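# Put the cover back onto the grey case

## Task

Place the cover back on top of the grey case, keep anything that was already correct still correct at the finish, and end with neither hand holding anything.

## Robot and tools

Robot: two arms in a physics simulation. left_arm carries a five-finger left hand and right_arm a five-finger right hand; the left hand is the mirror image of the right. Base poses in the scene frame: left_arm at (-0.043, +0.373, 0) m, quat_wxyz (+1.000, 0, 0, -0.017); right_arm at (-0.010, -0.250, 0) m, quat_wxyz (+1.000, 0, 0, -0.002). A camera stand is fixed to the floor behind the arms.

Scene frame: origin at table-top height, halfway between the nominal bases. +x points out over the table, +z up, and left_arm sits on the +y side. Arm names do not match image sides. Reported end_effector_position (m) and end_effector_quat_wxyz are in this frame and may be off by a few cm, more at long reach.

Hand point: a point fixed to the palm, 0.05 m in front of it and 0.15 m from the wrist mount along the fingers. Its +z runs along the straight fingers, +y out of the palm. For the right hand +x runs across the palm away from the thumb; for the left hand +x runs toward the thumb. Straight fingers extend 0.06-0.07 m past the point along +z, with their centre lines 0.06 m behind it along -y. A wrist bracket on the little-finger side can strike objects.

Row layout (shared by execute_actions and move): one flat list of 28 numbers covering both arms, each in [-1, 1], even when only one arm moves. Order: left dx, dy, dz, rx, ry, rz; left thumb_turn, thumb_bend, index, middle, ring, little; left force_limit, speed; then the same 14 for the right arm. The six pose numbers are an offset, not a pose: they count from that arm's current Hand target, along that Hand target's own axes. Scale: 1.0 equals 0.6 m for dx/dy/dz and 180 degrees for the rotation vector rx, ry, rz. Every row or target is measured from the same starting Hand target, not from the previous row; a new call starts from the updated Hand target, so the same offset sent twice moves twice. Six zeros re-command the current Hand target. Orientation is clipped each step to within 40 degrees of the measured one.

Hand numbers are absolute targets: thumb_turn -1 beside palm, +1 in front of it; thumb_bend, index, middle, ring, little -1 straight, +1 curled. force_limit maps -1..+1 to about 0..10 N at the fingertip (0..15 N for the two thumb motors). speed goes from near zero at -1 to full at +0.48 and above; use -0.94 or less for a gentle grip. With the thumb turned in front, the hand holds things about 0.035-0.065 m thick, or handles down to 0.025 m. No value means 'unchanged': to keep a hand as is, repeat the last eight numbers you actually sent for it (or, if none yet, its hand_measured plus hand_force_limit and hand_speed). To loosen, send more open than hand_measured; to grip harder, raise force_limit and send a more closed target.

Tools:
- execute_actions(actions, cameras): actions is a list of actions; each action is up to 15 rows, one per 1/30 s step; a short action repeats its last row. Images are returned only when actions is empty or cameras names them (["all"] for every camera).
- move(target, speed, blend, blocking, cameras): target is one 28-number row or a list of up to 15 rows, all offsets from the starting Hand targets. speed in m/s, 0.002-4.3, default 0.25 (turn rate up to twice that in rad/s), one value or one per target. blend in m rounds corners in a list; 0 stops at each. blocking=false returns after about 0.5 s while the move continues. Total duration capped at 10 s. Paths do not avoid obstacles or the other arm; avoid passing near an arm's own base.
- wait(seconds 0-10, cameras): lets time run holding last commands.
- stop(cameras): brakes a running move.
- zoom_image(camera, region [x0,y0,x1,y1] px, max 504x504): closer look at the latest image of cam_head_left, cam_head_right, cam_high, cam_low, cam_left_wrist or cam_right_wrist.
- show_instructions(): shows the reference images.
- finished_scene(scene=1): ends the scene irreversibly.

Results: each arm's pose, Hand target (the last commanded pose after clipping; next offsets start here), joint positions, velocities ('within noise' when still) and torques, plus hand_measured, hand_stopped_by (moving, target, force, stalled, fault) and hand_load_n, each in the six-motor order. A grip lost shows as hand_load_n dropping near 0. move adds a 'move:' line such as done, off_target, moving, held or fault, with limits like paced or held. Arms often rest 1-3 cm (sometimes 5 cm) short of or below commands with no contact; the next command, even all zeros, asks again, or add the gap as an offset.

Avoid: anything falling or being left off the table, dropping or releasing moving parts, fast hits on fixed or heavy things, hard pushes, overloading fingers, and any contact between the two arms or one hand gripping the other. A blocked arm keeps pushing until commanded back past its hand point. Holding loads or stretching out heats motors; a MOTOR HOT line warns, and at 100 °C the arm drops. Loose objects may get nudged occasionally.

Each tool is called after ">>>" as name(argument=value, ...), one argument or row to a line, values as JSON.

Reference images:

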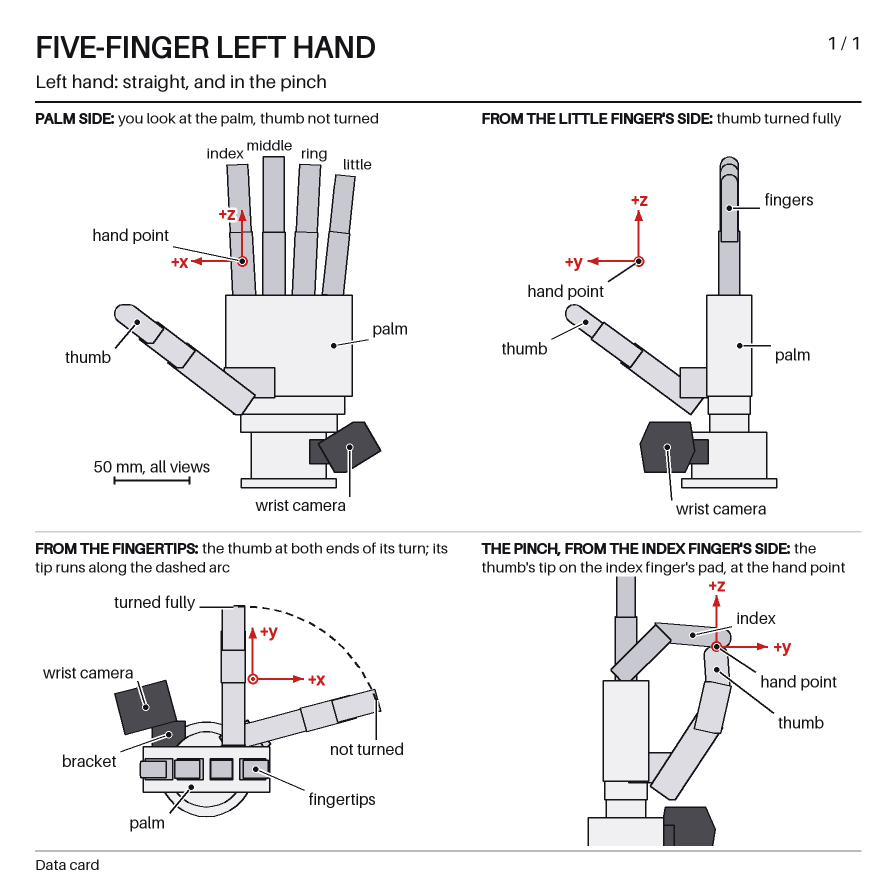

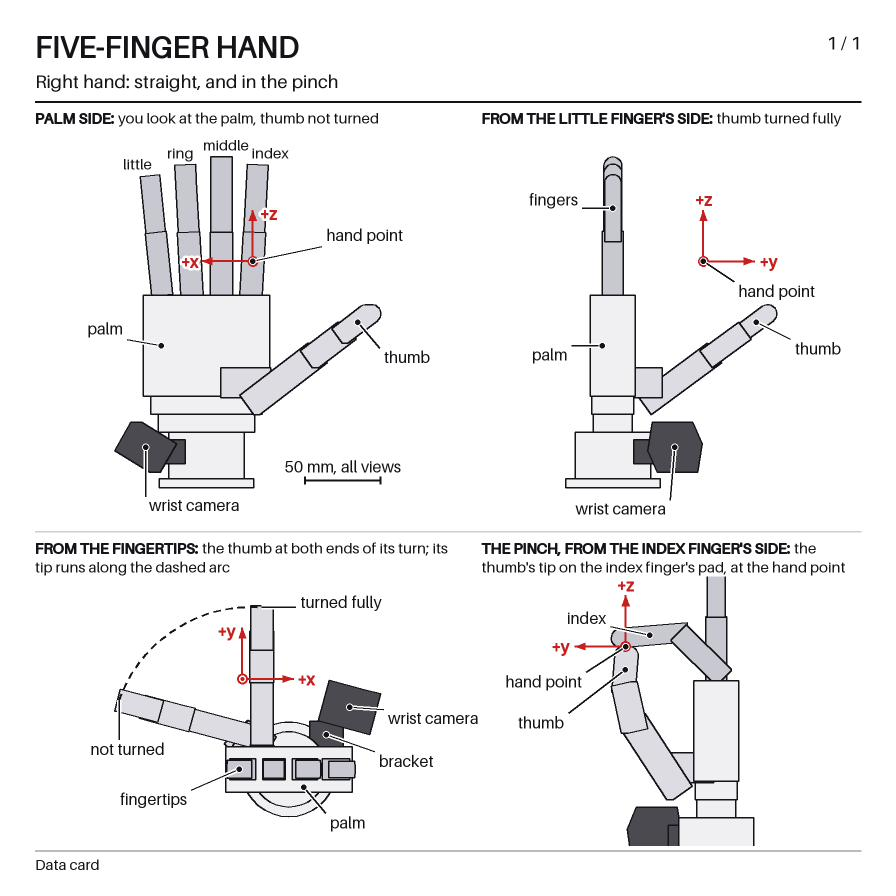

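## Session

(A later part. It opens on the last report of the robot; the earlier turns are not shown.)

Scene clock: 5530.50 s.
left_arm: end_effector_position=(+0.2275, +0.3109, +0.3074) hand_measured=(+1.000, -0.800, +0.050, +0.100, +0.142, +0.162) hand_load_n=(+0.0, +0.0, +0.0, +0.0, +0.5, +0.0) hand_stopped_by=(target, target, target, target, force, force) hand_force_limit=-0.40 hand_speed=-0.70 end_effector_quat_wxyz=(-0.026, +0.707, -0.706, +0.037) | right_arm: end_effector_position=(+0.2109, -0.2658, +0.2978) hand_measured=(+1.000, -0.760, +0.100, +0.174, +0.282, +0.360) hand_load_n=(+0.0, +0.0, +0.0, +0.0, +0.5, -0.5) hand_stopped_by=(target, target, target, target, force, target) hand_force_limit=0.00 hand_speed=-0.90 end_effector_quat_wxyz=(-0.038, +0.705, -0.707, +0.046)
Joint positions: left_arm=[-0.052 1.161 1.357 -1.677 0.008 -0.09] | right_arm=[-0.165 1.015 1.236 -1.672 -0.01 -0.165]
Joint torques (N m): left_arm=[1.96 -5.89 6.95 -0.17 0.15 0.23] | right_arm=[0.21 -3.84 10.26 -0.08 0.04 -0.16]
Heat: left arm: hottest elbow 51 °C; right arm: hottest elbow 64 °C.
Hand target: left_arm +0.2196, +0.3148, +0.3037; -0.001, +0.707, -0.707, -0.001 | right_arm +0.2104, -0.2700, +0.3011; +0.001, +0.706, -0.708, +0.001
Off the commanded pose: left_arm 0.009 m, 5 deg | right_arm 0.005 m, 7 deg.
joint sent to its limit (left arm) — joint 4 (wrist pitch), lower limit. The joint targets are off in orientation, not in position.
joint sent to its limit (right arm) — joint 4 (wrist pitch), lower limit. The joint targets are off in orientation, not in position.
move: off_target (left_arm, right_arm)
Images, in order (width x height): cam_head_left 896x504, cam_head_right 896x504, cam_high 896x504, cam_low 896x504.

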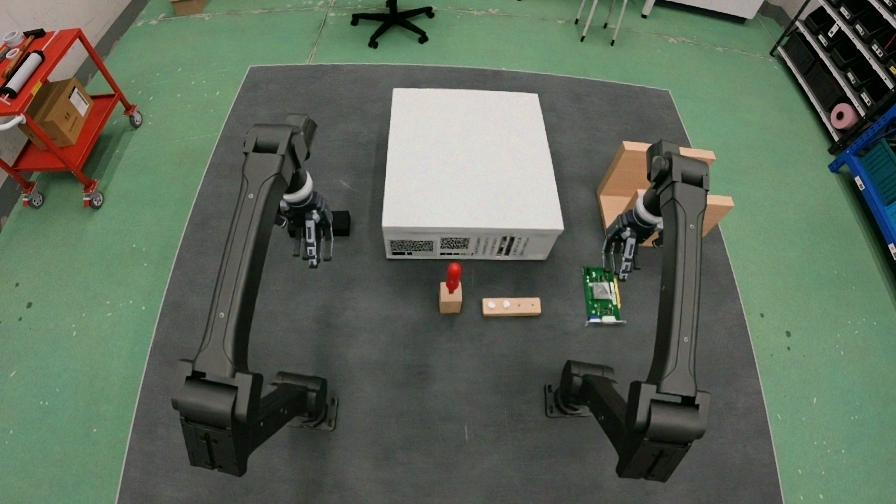

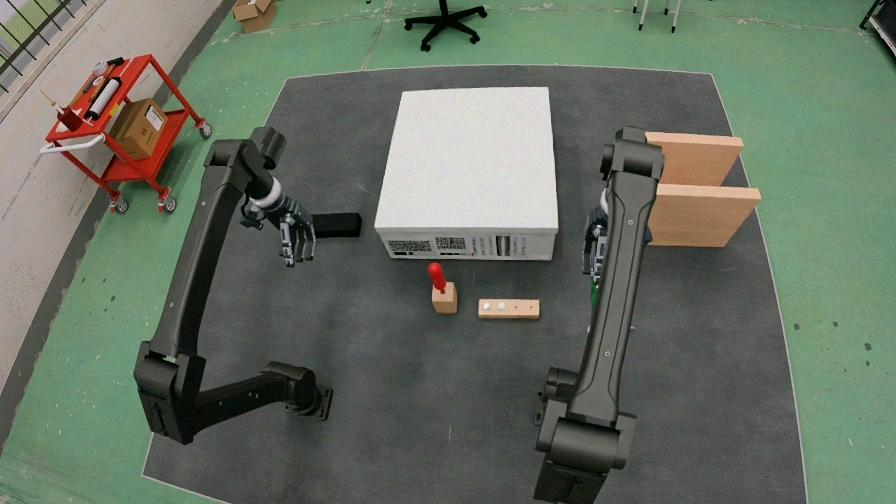

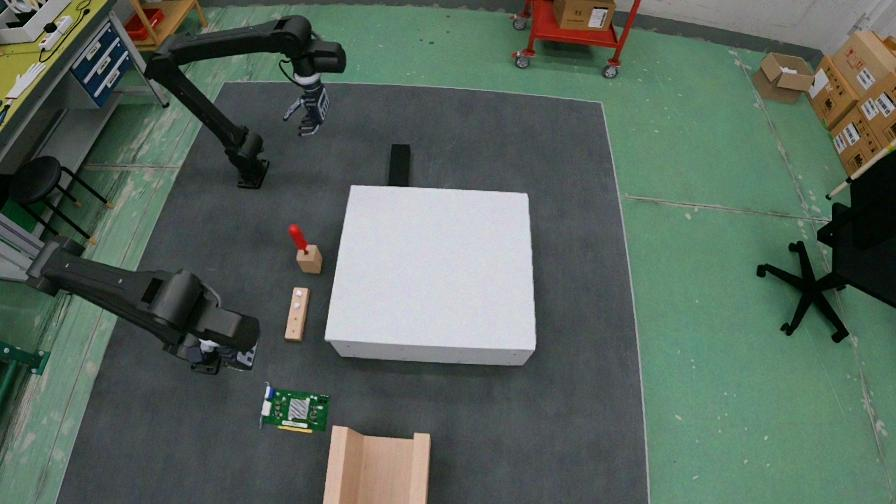

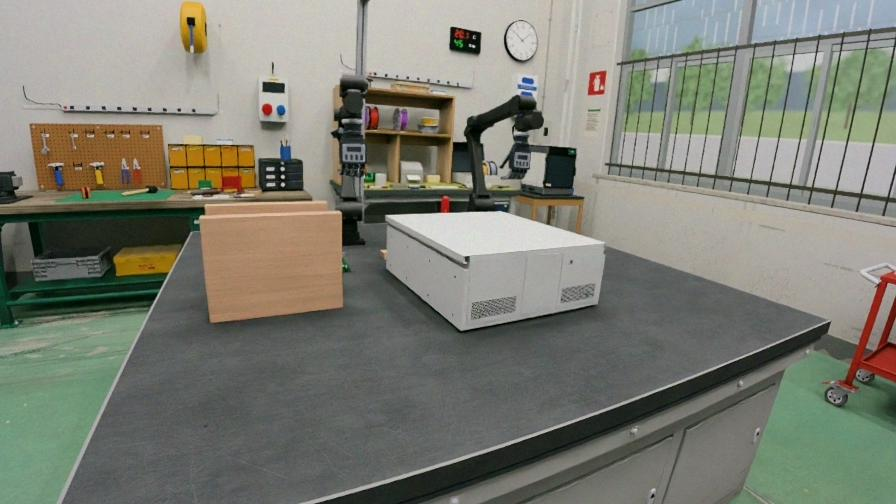

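>>> move(
  target=[
    [0.279,0,0,0,0,0,1,-0.80,0.05,0.1,0.165,0.22,-0.4,-0.7,-0.3,0,0,0,0,0,1,-0.76,0.1,0.175,0.285,0.36,0.0,-0.9],
    [0.279,-0.02,0.3,0,0,0,1,-0.80,0.05,0.1,0.165,0.22,-0.4,-0.7,-0.3,-0.02,0.3,0,0,0,1,-0.76,0.1,0.175,0.285,0.36,0.0,-0.9],
    [0.279,-0.1257,0.3,0,0,0,1,-0.80,0.05,0.1,0.165,0.22,-0.4,-0.7,-0.3,-0.1243,0.3,0,0,0,1,-0.76,0.1,0.175,0.285,0.36,0.0,-0.9],
    [0.279,-0.1823,0.3,0,0,0,1,-0.80,0.05,0.1,0.165,0.22,-0.4,-0.7,-0.3,-0.1777,0.3,0,0,0,1,-0.76,0.1,0.175,0.285,0.36,0.0,-0.9],
  ],
  speed=[0.2,0.2,0.1,0.03],
  blend=[0.03,0.01,0.01,0],
  cameras=["cam_high"],
)

>>> zoom_image(
  camera="cam_high",
  region=[300, 160, 560, 380],
)

Scene clock: 5562.17 s.
left_arm: end_effector_position=(+0.2977, +0.1533, +0.1138) hand_measured=(+1.000, -0.800, +0.050, +0.100, +0.142, +0.162) hand_load_n=(+0.5, +0.0, +0.0, +0.5, +0.0, +0.0) hand_stopped_by=(target, target, target, target, force, force) hand_force_limit=-0.40 hand_speed=-0.70 end_effector_quat_wxyz=(+0.008, +0.710, -0.704, -0.023) | right_arm: end_effector_position=(+0.2874, -0.0948, +0.1071) hand_measured=(+1.000, -0.760, +0.100, +0.174, +0.282, +0.360) hand_load_n=(+0.0, +0.0, +0.0, +0.0, +0.0, +0.0) hand_stopped_by=(target, target, target, target, force, target) hand_force_limit=0.00 hand_speed=-0.90 end_effector_quat_wxyz=(+0.025, +0.710, -0.704, -0.011)
Joint positions: left_arm=[-0.403 1.588 1.245 -1.278 0 -0.446] | right_arm=[0.343 1.44 1.057 -1.244 0.003 0.332]
Joint torques (N m): left_arm=[2.49 -9.41 12.78 0.34 0.08 0.34] | right_arm=[0.62 -9.35 14.52 0.5 -0.04 -0.06]
Heat: left arm: hottest elbow 45 °C; right arm: hottest elbow 62 °C.
Hand target: left_arm +0.3291, +0.1479, +0.1236; -0.001, +0.707, -0.707, -0.001 | right_arm +0.3175, -0.0909, +0.1206; +0.001, +0.706, -0.708, +0.001
Off the commanded pose: left_arm 0.033 m, 3 deg | right_arm 0.033 m, 3 deg.
move: off_target (left_arm, right_arm)
Images, in order (width x height): cam_high 896x504.

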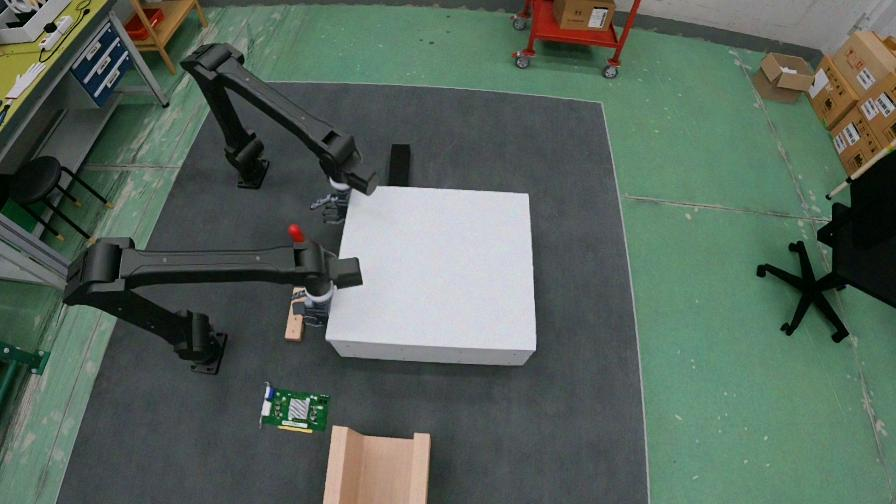

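Scaled by 1.938.

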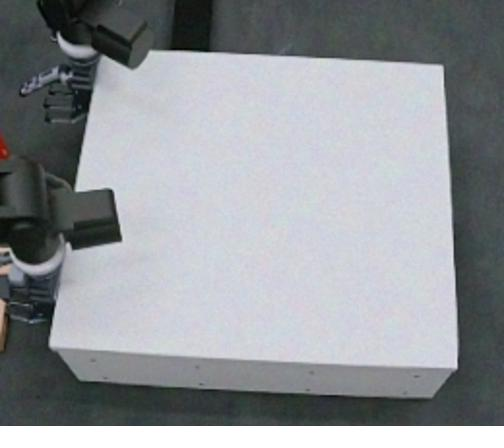

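>>> move(
  target=[0,-0.017,0,0,0,0,1,-0.80,0.05,0.1,0.165,0.22,-0.4,-0.7,0,-0.012,0,0,0,0,1,-0.76,0.1,0.175,0.285,0.36,0.0,-0.9],
  speed=0.03,
  cameras=["cam_high"],
)

>>> zoom_image(
  camera="cam_high",
  region=[440, 160, 560, 380],
)

Scene clock: 5566.07 s.
left_arm: end_effector_position=(+0.2969, +0.1541, +0.1145) hand_measured=(+1.000, -0.800, +0.050, +0.100, +0.142, +0.162) hand_load_n=(+0.0, +0.0, +0.0, +0.0, +0.0, +0.0) hand_stopped_by=(target, target, target, target, force, force) hand_force_limit=-0.40 hand_speed=-0.70 end_effector_quat_wxyz=(+0.012, +0.710, -0.703, -0.033) | right_arm: end_effector_position=(+0.2872, -0.0963, +0.1080) hand_measured=(+1.000, -0.760, +0.100, +0.174, +0.282, +0.360) hand_load_n=(+0.0, +0.0, +0.0, +0.0, +0.0, +0.0) hand_stopped_by=(target, target, target, target, force, target) hand_force_limit=0.00 hand_speed=-0.90 end_effector_quat_wxyz=(+0.030, +0.716, -0.698, -0.014)
Joint positions: left_arm=[-0.402 1.6 1.258 -1.3 0 -0.446] | right_arm=[0.341 1.447 1.066 -1.256 0.002 0.313]
Joint torques (N m): left_arm=[3.25 -8.94 13.7 0.91 0.03 0.43] | right_arm=[-0.03 -7.94 14.98 0.72 0.06 0.09]
Heat: left arm: hottest elbow 46 °C; right arm: hottest elbow 62 °C.
Hand target: left_arm +0.3393, +0.1480, +0.1234; -0.001, +0.707, -0.707, -0.001 | right_arm +0.3249, -0.0909, +0.1206; +0.001, +0.706, -0.708, +0.001
Off the commanded pose: left_arm 0.044 m, 4 deg | right_arm 0.040 m, 4 deg.
move: off_target (left_arm, right_arm)
Images, in order (width x height): cam_high 896x504.

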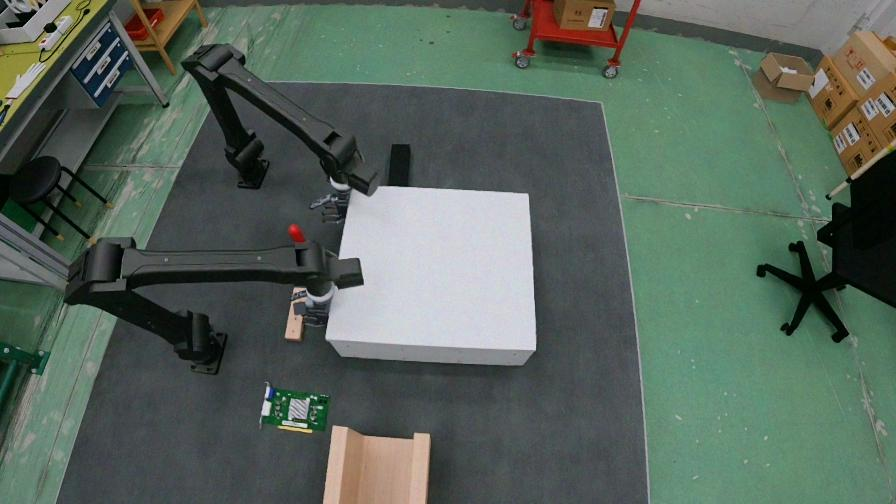

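Scaled by 2.291.

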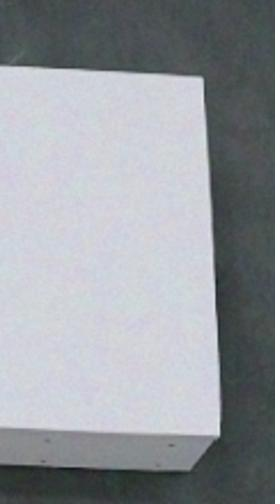

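>>> move(
  target=[
    [0,0.15,0,0,0,0,1,-0.80,0.05,0.1,0.165,0.22,-0.4,-0.7,0,0.14,0,0,0,0,1,-0.76,0.1,0.175,0.285,0.36,0.0,-0.9],
    [0,0.19,-0.3,0,0,0,1,-0.80,0.05,0.1,0.165,0.22,-0.4,-0.7,0,0.185,-0.3,0,0,0,1,-0.76,0.1,0.175,0.285,0.36,0.0,-0.9],
    [-0.279,0.19,-0.3,0,0,0,1,-0.80,0.05,0.1,0.165,0.22,-0.4,-0.7,0.3,0.185,-0.3,0,0,0,1,-0.76,0.1,0.175,0.285,0.36,0.0,-0.9],
  ],
  speed=[0.1,0.2,0.2],
  blend=[0.02,0.03,0],
  cameras=["all"],
)

>>> zoom_image(
  camera="cam_head_right",
  region=[360, 190, 480, 270],
)

>>> zoom_image(
  camera="cam_head_right",
  region=[470, 190, 590, 270],
)

>>> zoom_image(
  camera="cam_low",
  region=[370, 180, 620, 340],
)

>>> zoom_image(
  camera="cam_high",
  region=[300, 160, 560, 380],
)

Scene clock: 5577.50 s.
left_arm: end_effector_position=(+0.2329, +0.3114, +0.3069) hand_measured=(+1.000, -0.800, +0.050, +0.100, +0.142, +0.162) hand_load_n=(+0.0, +0.0, +0.0, +0.0, +0.0, +0.0) hand_stopped_by=(target, target, target, target, force, force) hand_force_limit=-0.40 hand_speed=-0.70 end_effector_quat_wxyz=(-0.026, +0.708, -0.705, +0.034) | right_arm: end_effector_position=(+0.2075, -0.2654, +0.2878) hand_measured=(+1.000, -0.760, +0.100, +0.174, +0.282, +0.360) hand_load_n=(+0.0, +0.0, +0.0, +0.0, +0.0, +0.0) hand_stopped_by=(target, target, target, target, force, target) hand_force_limit=0.00 hand_speed=-0.90 end_effector_quat_wxyz=(-0.027, +0.705, -0.708, +0.034)
Joint positions: left_arm=[-0.051 1.178 1.369 -1.677 0.005 -0.089] | right_arm=[-0.162 1.024 1.211 -1.672 -0.005 -0.162]
Joint torques (N m): left_arm=[1.73 -6.18 7.01 -0.14 0.24 0.18] | right_arm=[1.08 -3.78 12.81 -0.29 -0.15 -0.11]
Heat: left arm: hottest elbow 46 °C; right arm: hottest elbow 65 °C.
Hand target: left_arm +0.2251, +0.3148, +0.3038; -0.001, +0.707, -0.707, -0.001 | right_arm +0.2131, -0.2700, +0.3011; +0.001, +0.706, -0.708, +0.001
Off the commanded pose: left_arm 0.009 m, 5 deg | right_arm 0.015 m, 5 deg.
joint sent to its limit (left arm) — joint 4 (wrist pitch), lower limit. The joint targets are off in orientation, not in position.
joint sent to its limit (right arm) — joint 4 (wrist pitch), lower limit. The joint targets are off in orientation, not in position.
move: off_target (left_arm, right_arm)

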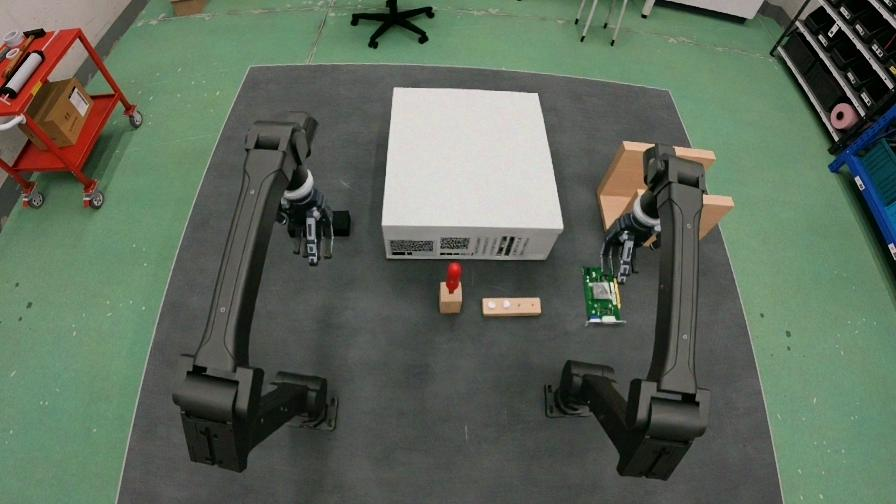

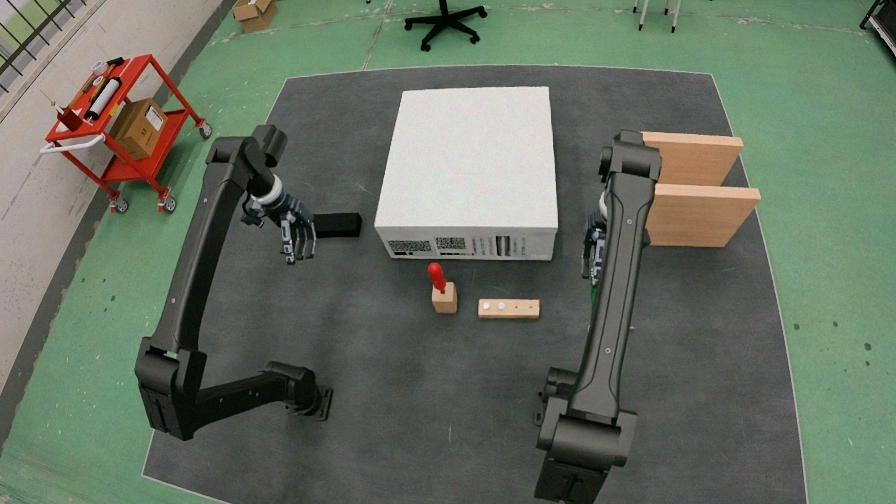

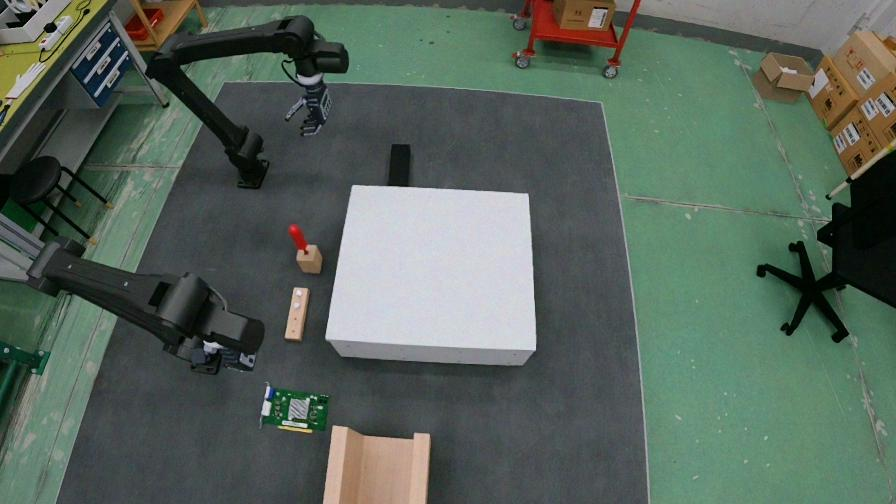

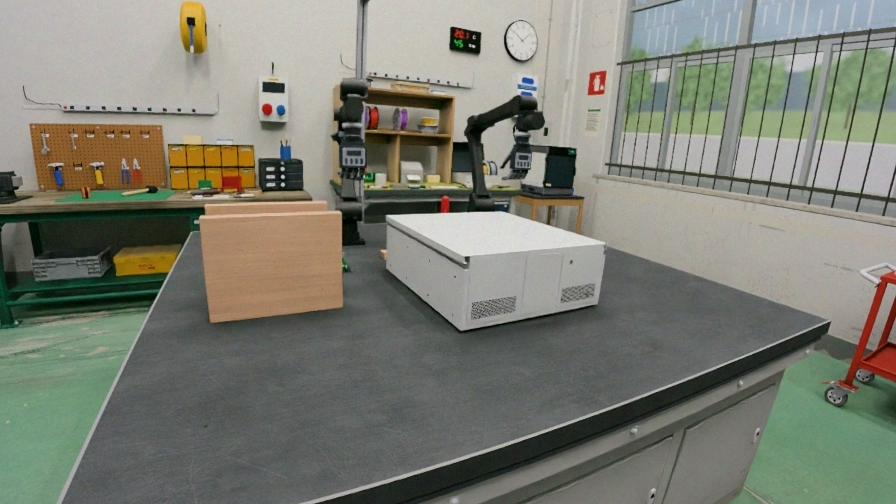

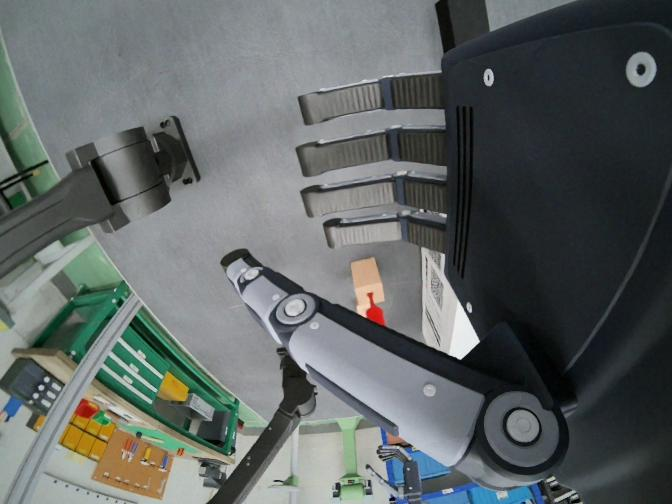

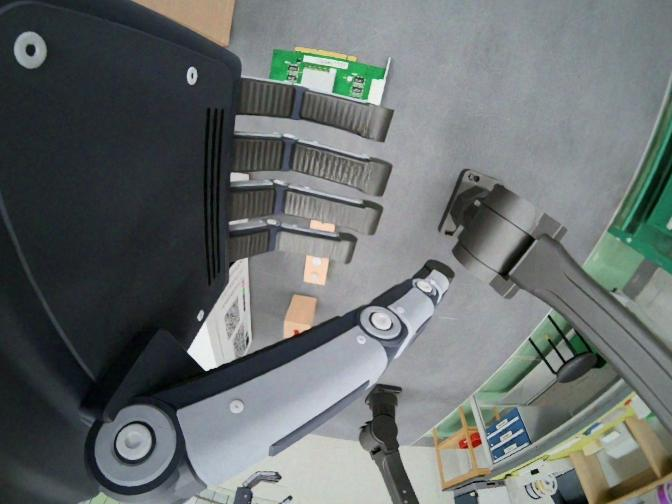

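Scaled by 4.200.

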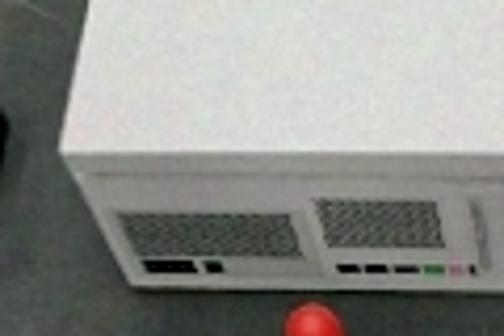

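Scaled by 4.200.

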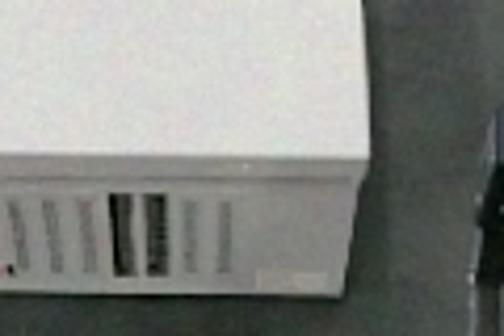

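Scaled by 2.016.

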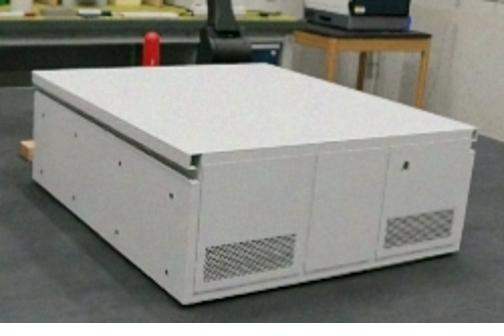

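Scaled by 1.938.

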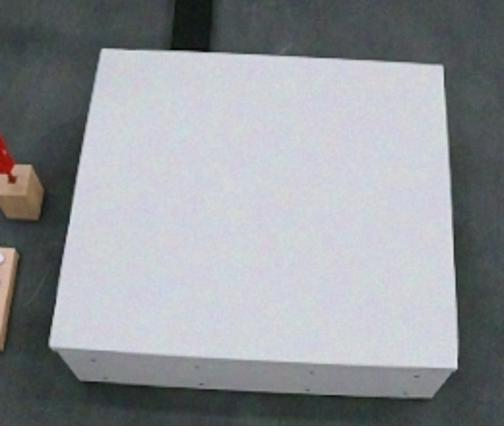

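>>> execute_actions(
  actions=[],
  cameras=["cam_head_right", "cam_high"],
)

Scene clock: 5583.10 s.
left_arm: end_effector_position=(+0.2329, +0.3115, +0.3069) hand_measured=(+1.000, -0.800, +0.050, +0.100, +0.142, +0.162) hand_load_n=(+0.0, +0.0, +0.0, +0.0, +0.0, +0.0) hand_stopped_by=(target, target, target, target, force, force) hand_force_limit=-0.40 hand_speed=-0.70 end_effector_quat_wxyz=(-0.026, +0.707, -0.706, +0.034) | right_arm: end_effector_position=(+0.2075, -0.2655, +0.2878) hand_measured=(+1.000, -0.760, +0.100, +0.174, +0.282, +0.360) hand_load_n=(+0.0, +0.0, +0.0, +0.0, +0.0, +0.5) hand_stopped_by=(target, target, target, target, force, target) hand_force_limit=0.00 hand_speed=-0.90 end_effector_quat_wxyz=(-0.027, +0.706, -0.707, +0.034)
Joint positions: left_arm=[-0.051 1.178 1.369 -1.677 0.005 -0.088] | right_arm=[-0.162 1.024 1.211 -1.672 -0.005 -0.163]
Joint velocities: within noise
Joint torques (N m): left_arm=[1.85 -6.24 7.06 -0.27 0.24 0.21] | right_arm=[0.44 -4.54 12.97 -0.05 -0.04 -0.11]
Heat: left arm: hottest elbow 45 °C; right arm: hottest elbow 65 °C.
Hand target: left_arm +0.2251, +0.3148, +0.3038; -0.001, +0.707, -0.707, -0.001 | right_arm +0.2131, -0.2700, +0.3011; +0.001, +0.706, -0.708, +0.001
Off the commanded pose: left_arm 0.009 m, 5 deg | right_arm 0.015 m, 5 deg.
Images, in order (width x height): cam_head_right 896x504, cam_high 896x504.

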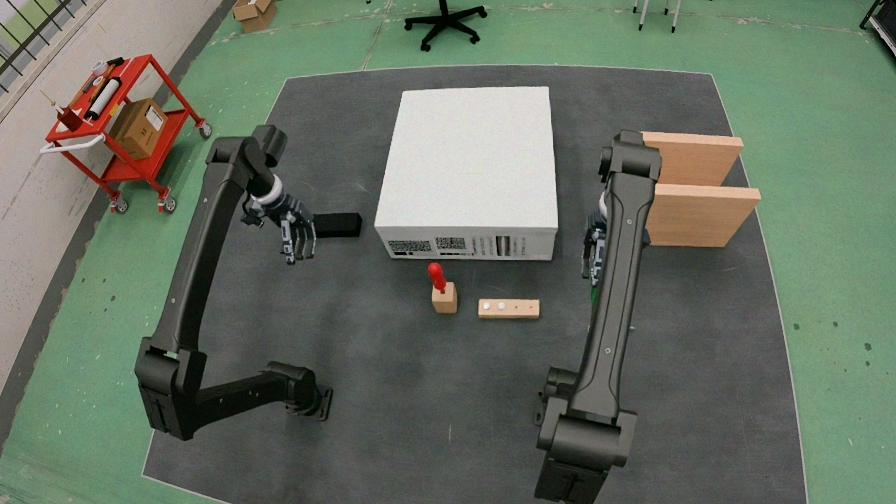

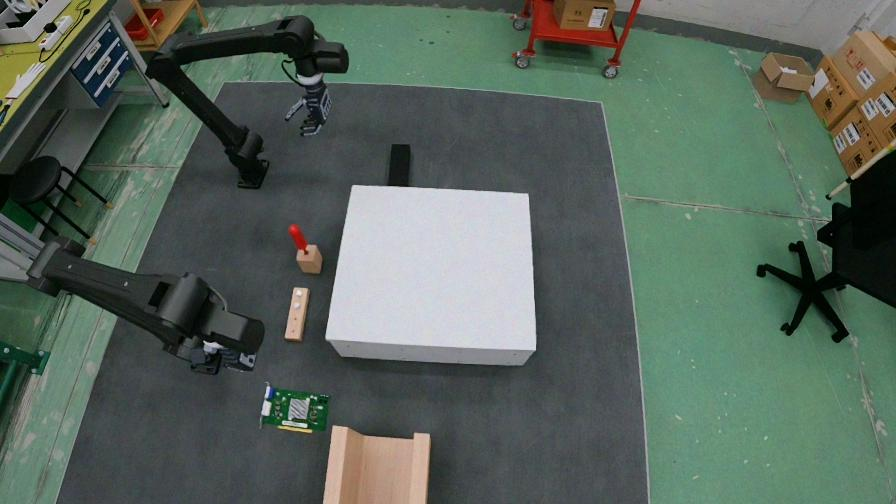

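>>> finished_scene(
)

The scene is finished: the task was done.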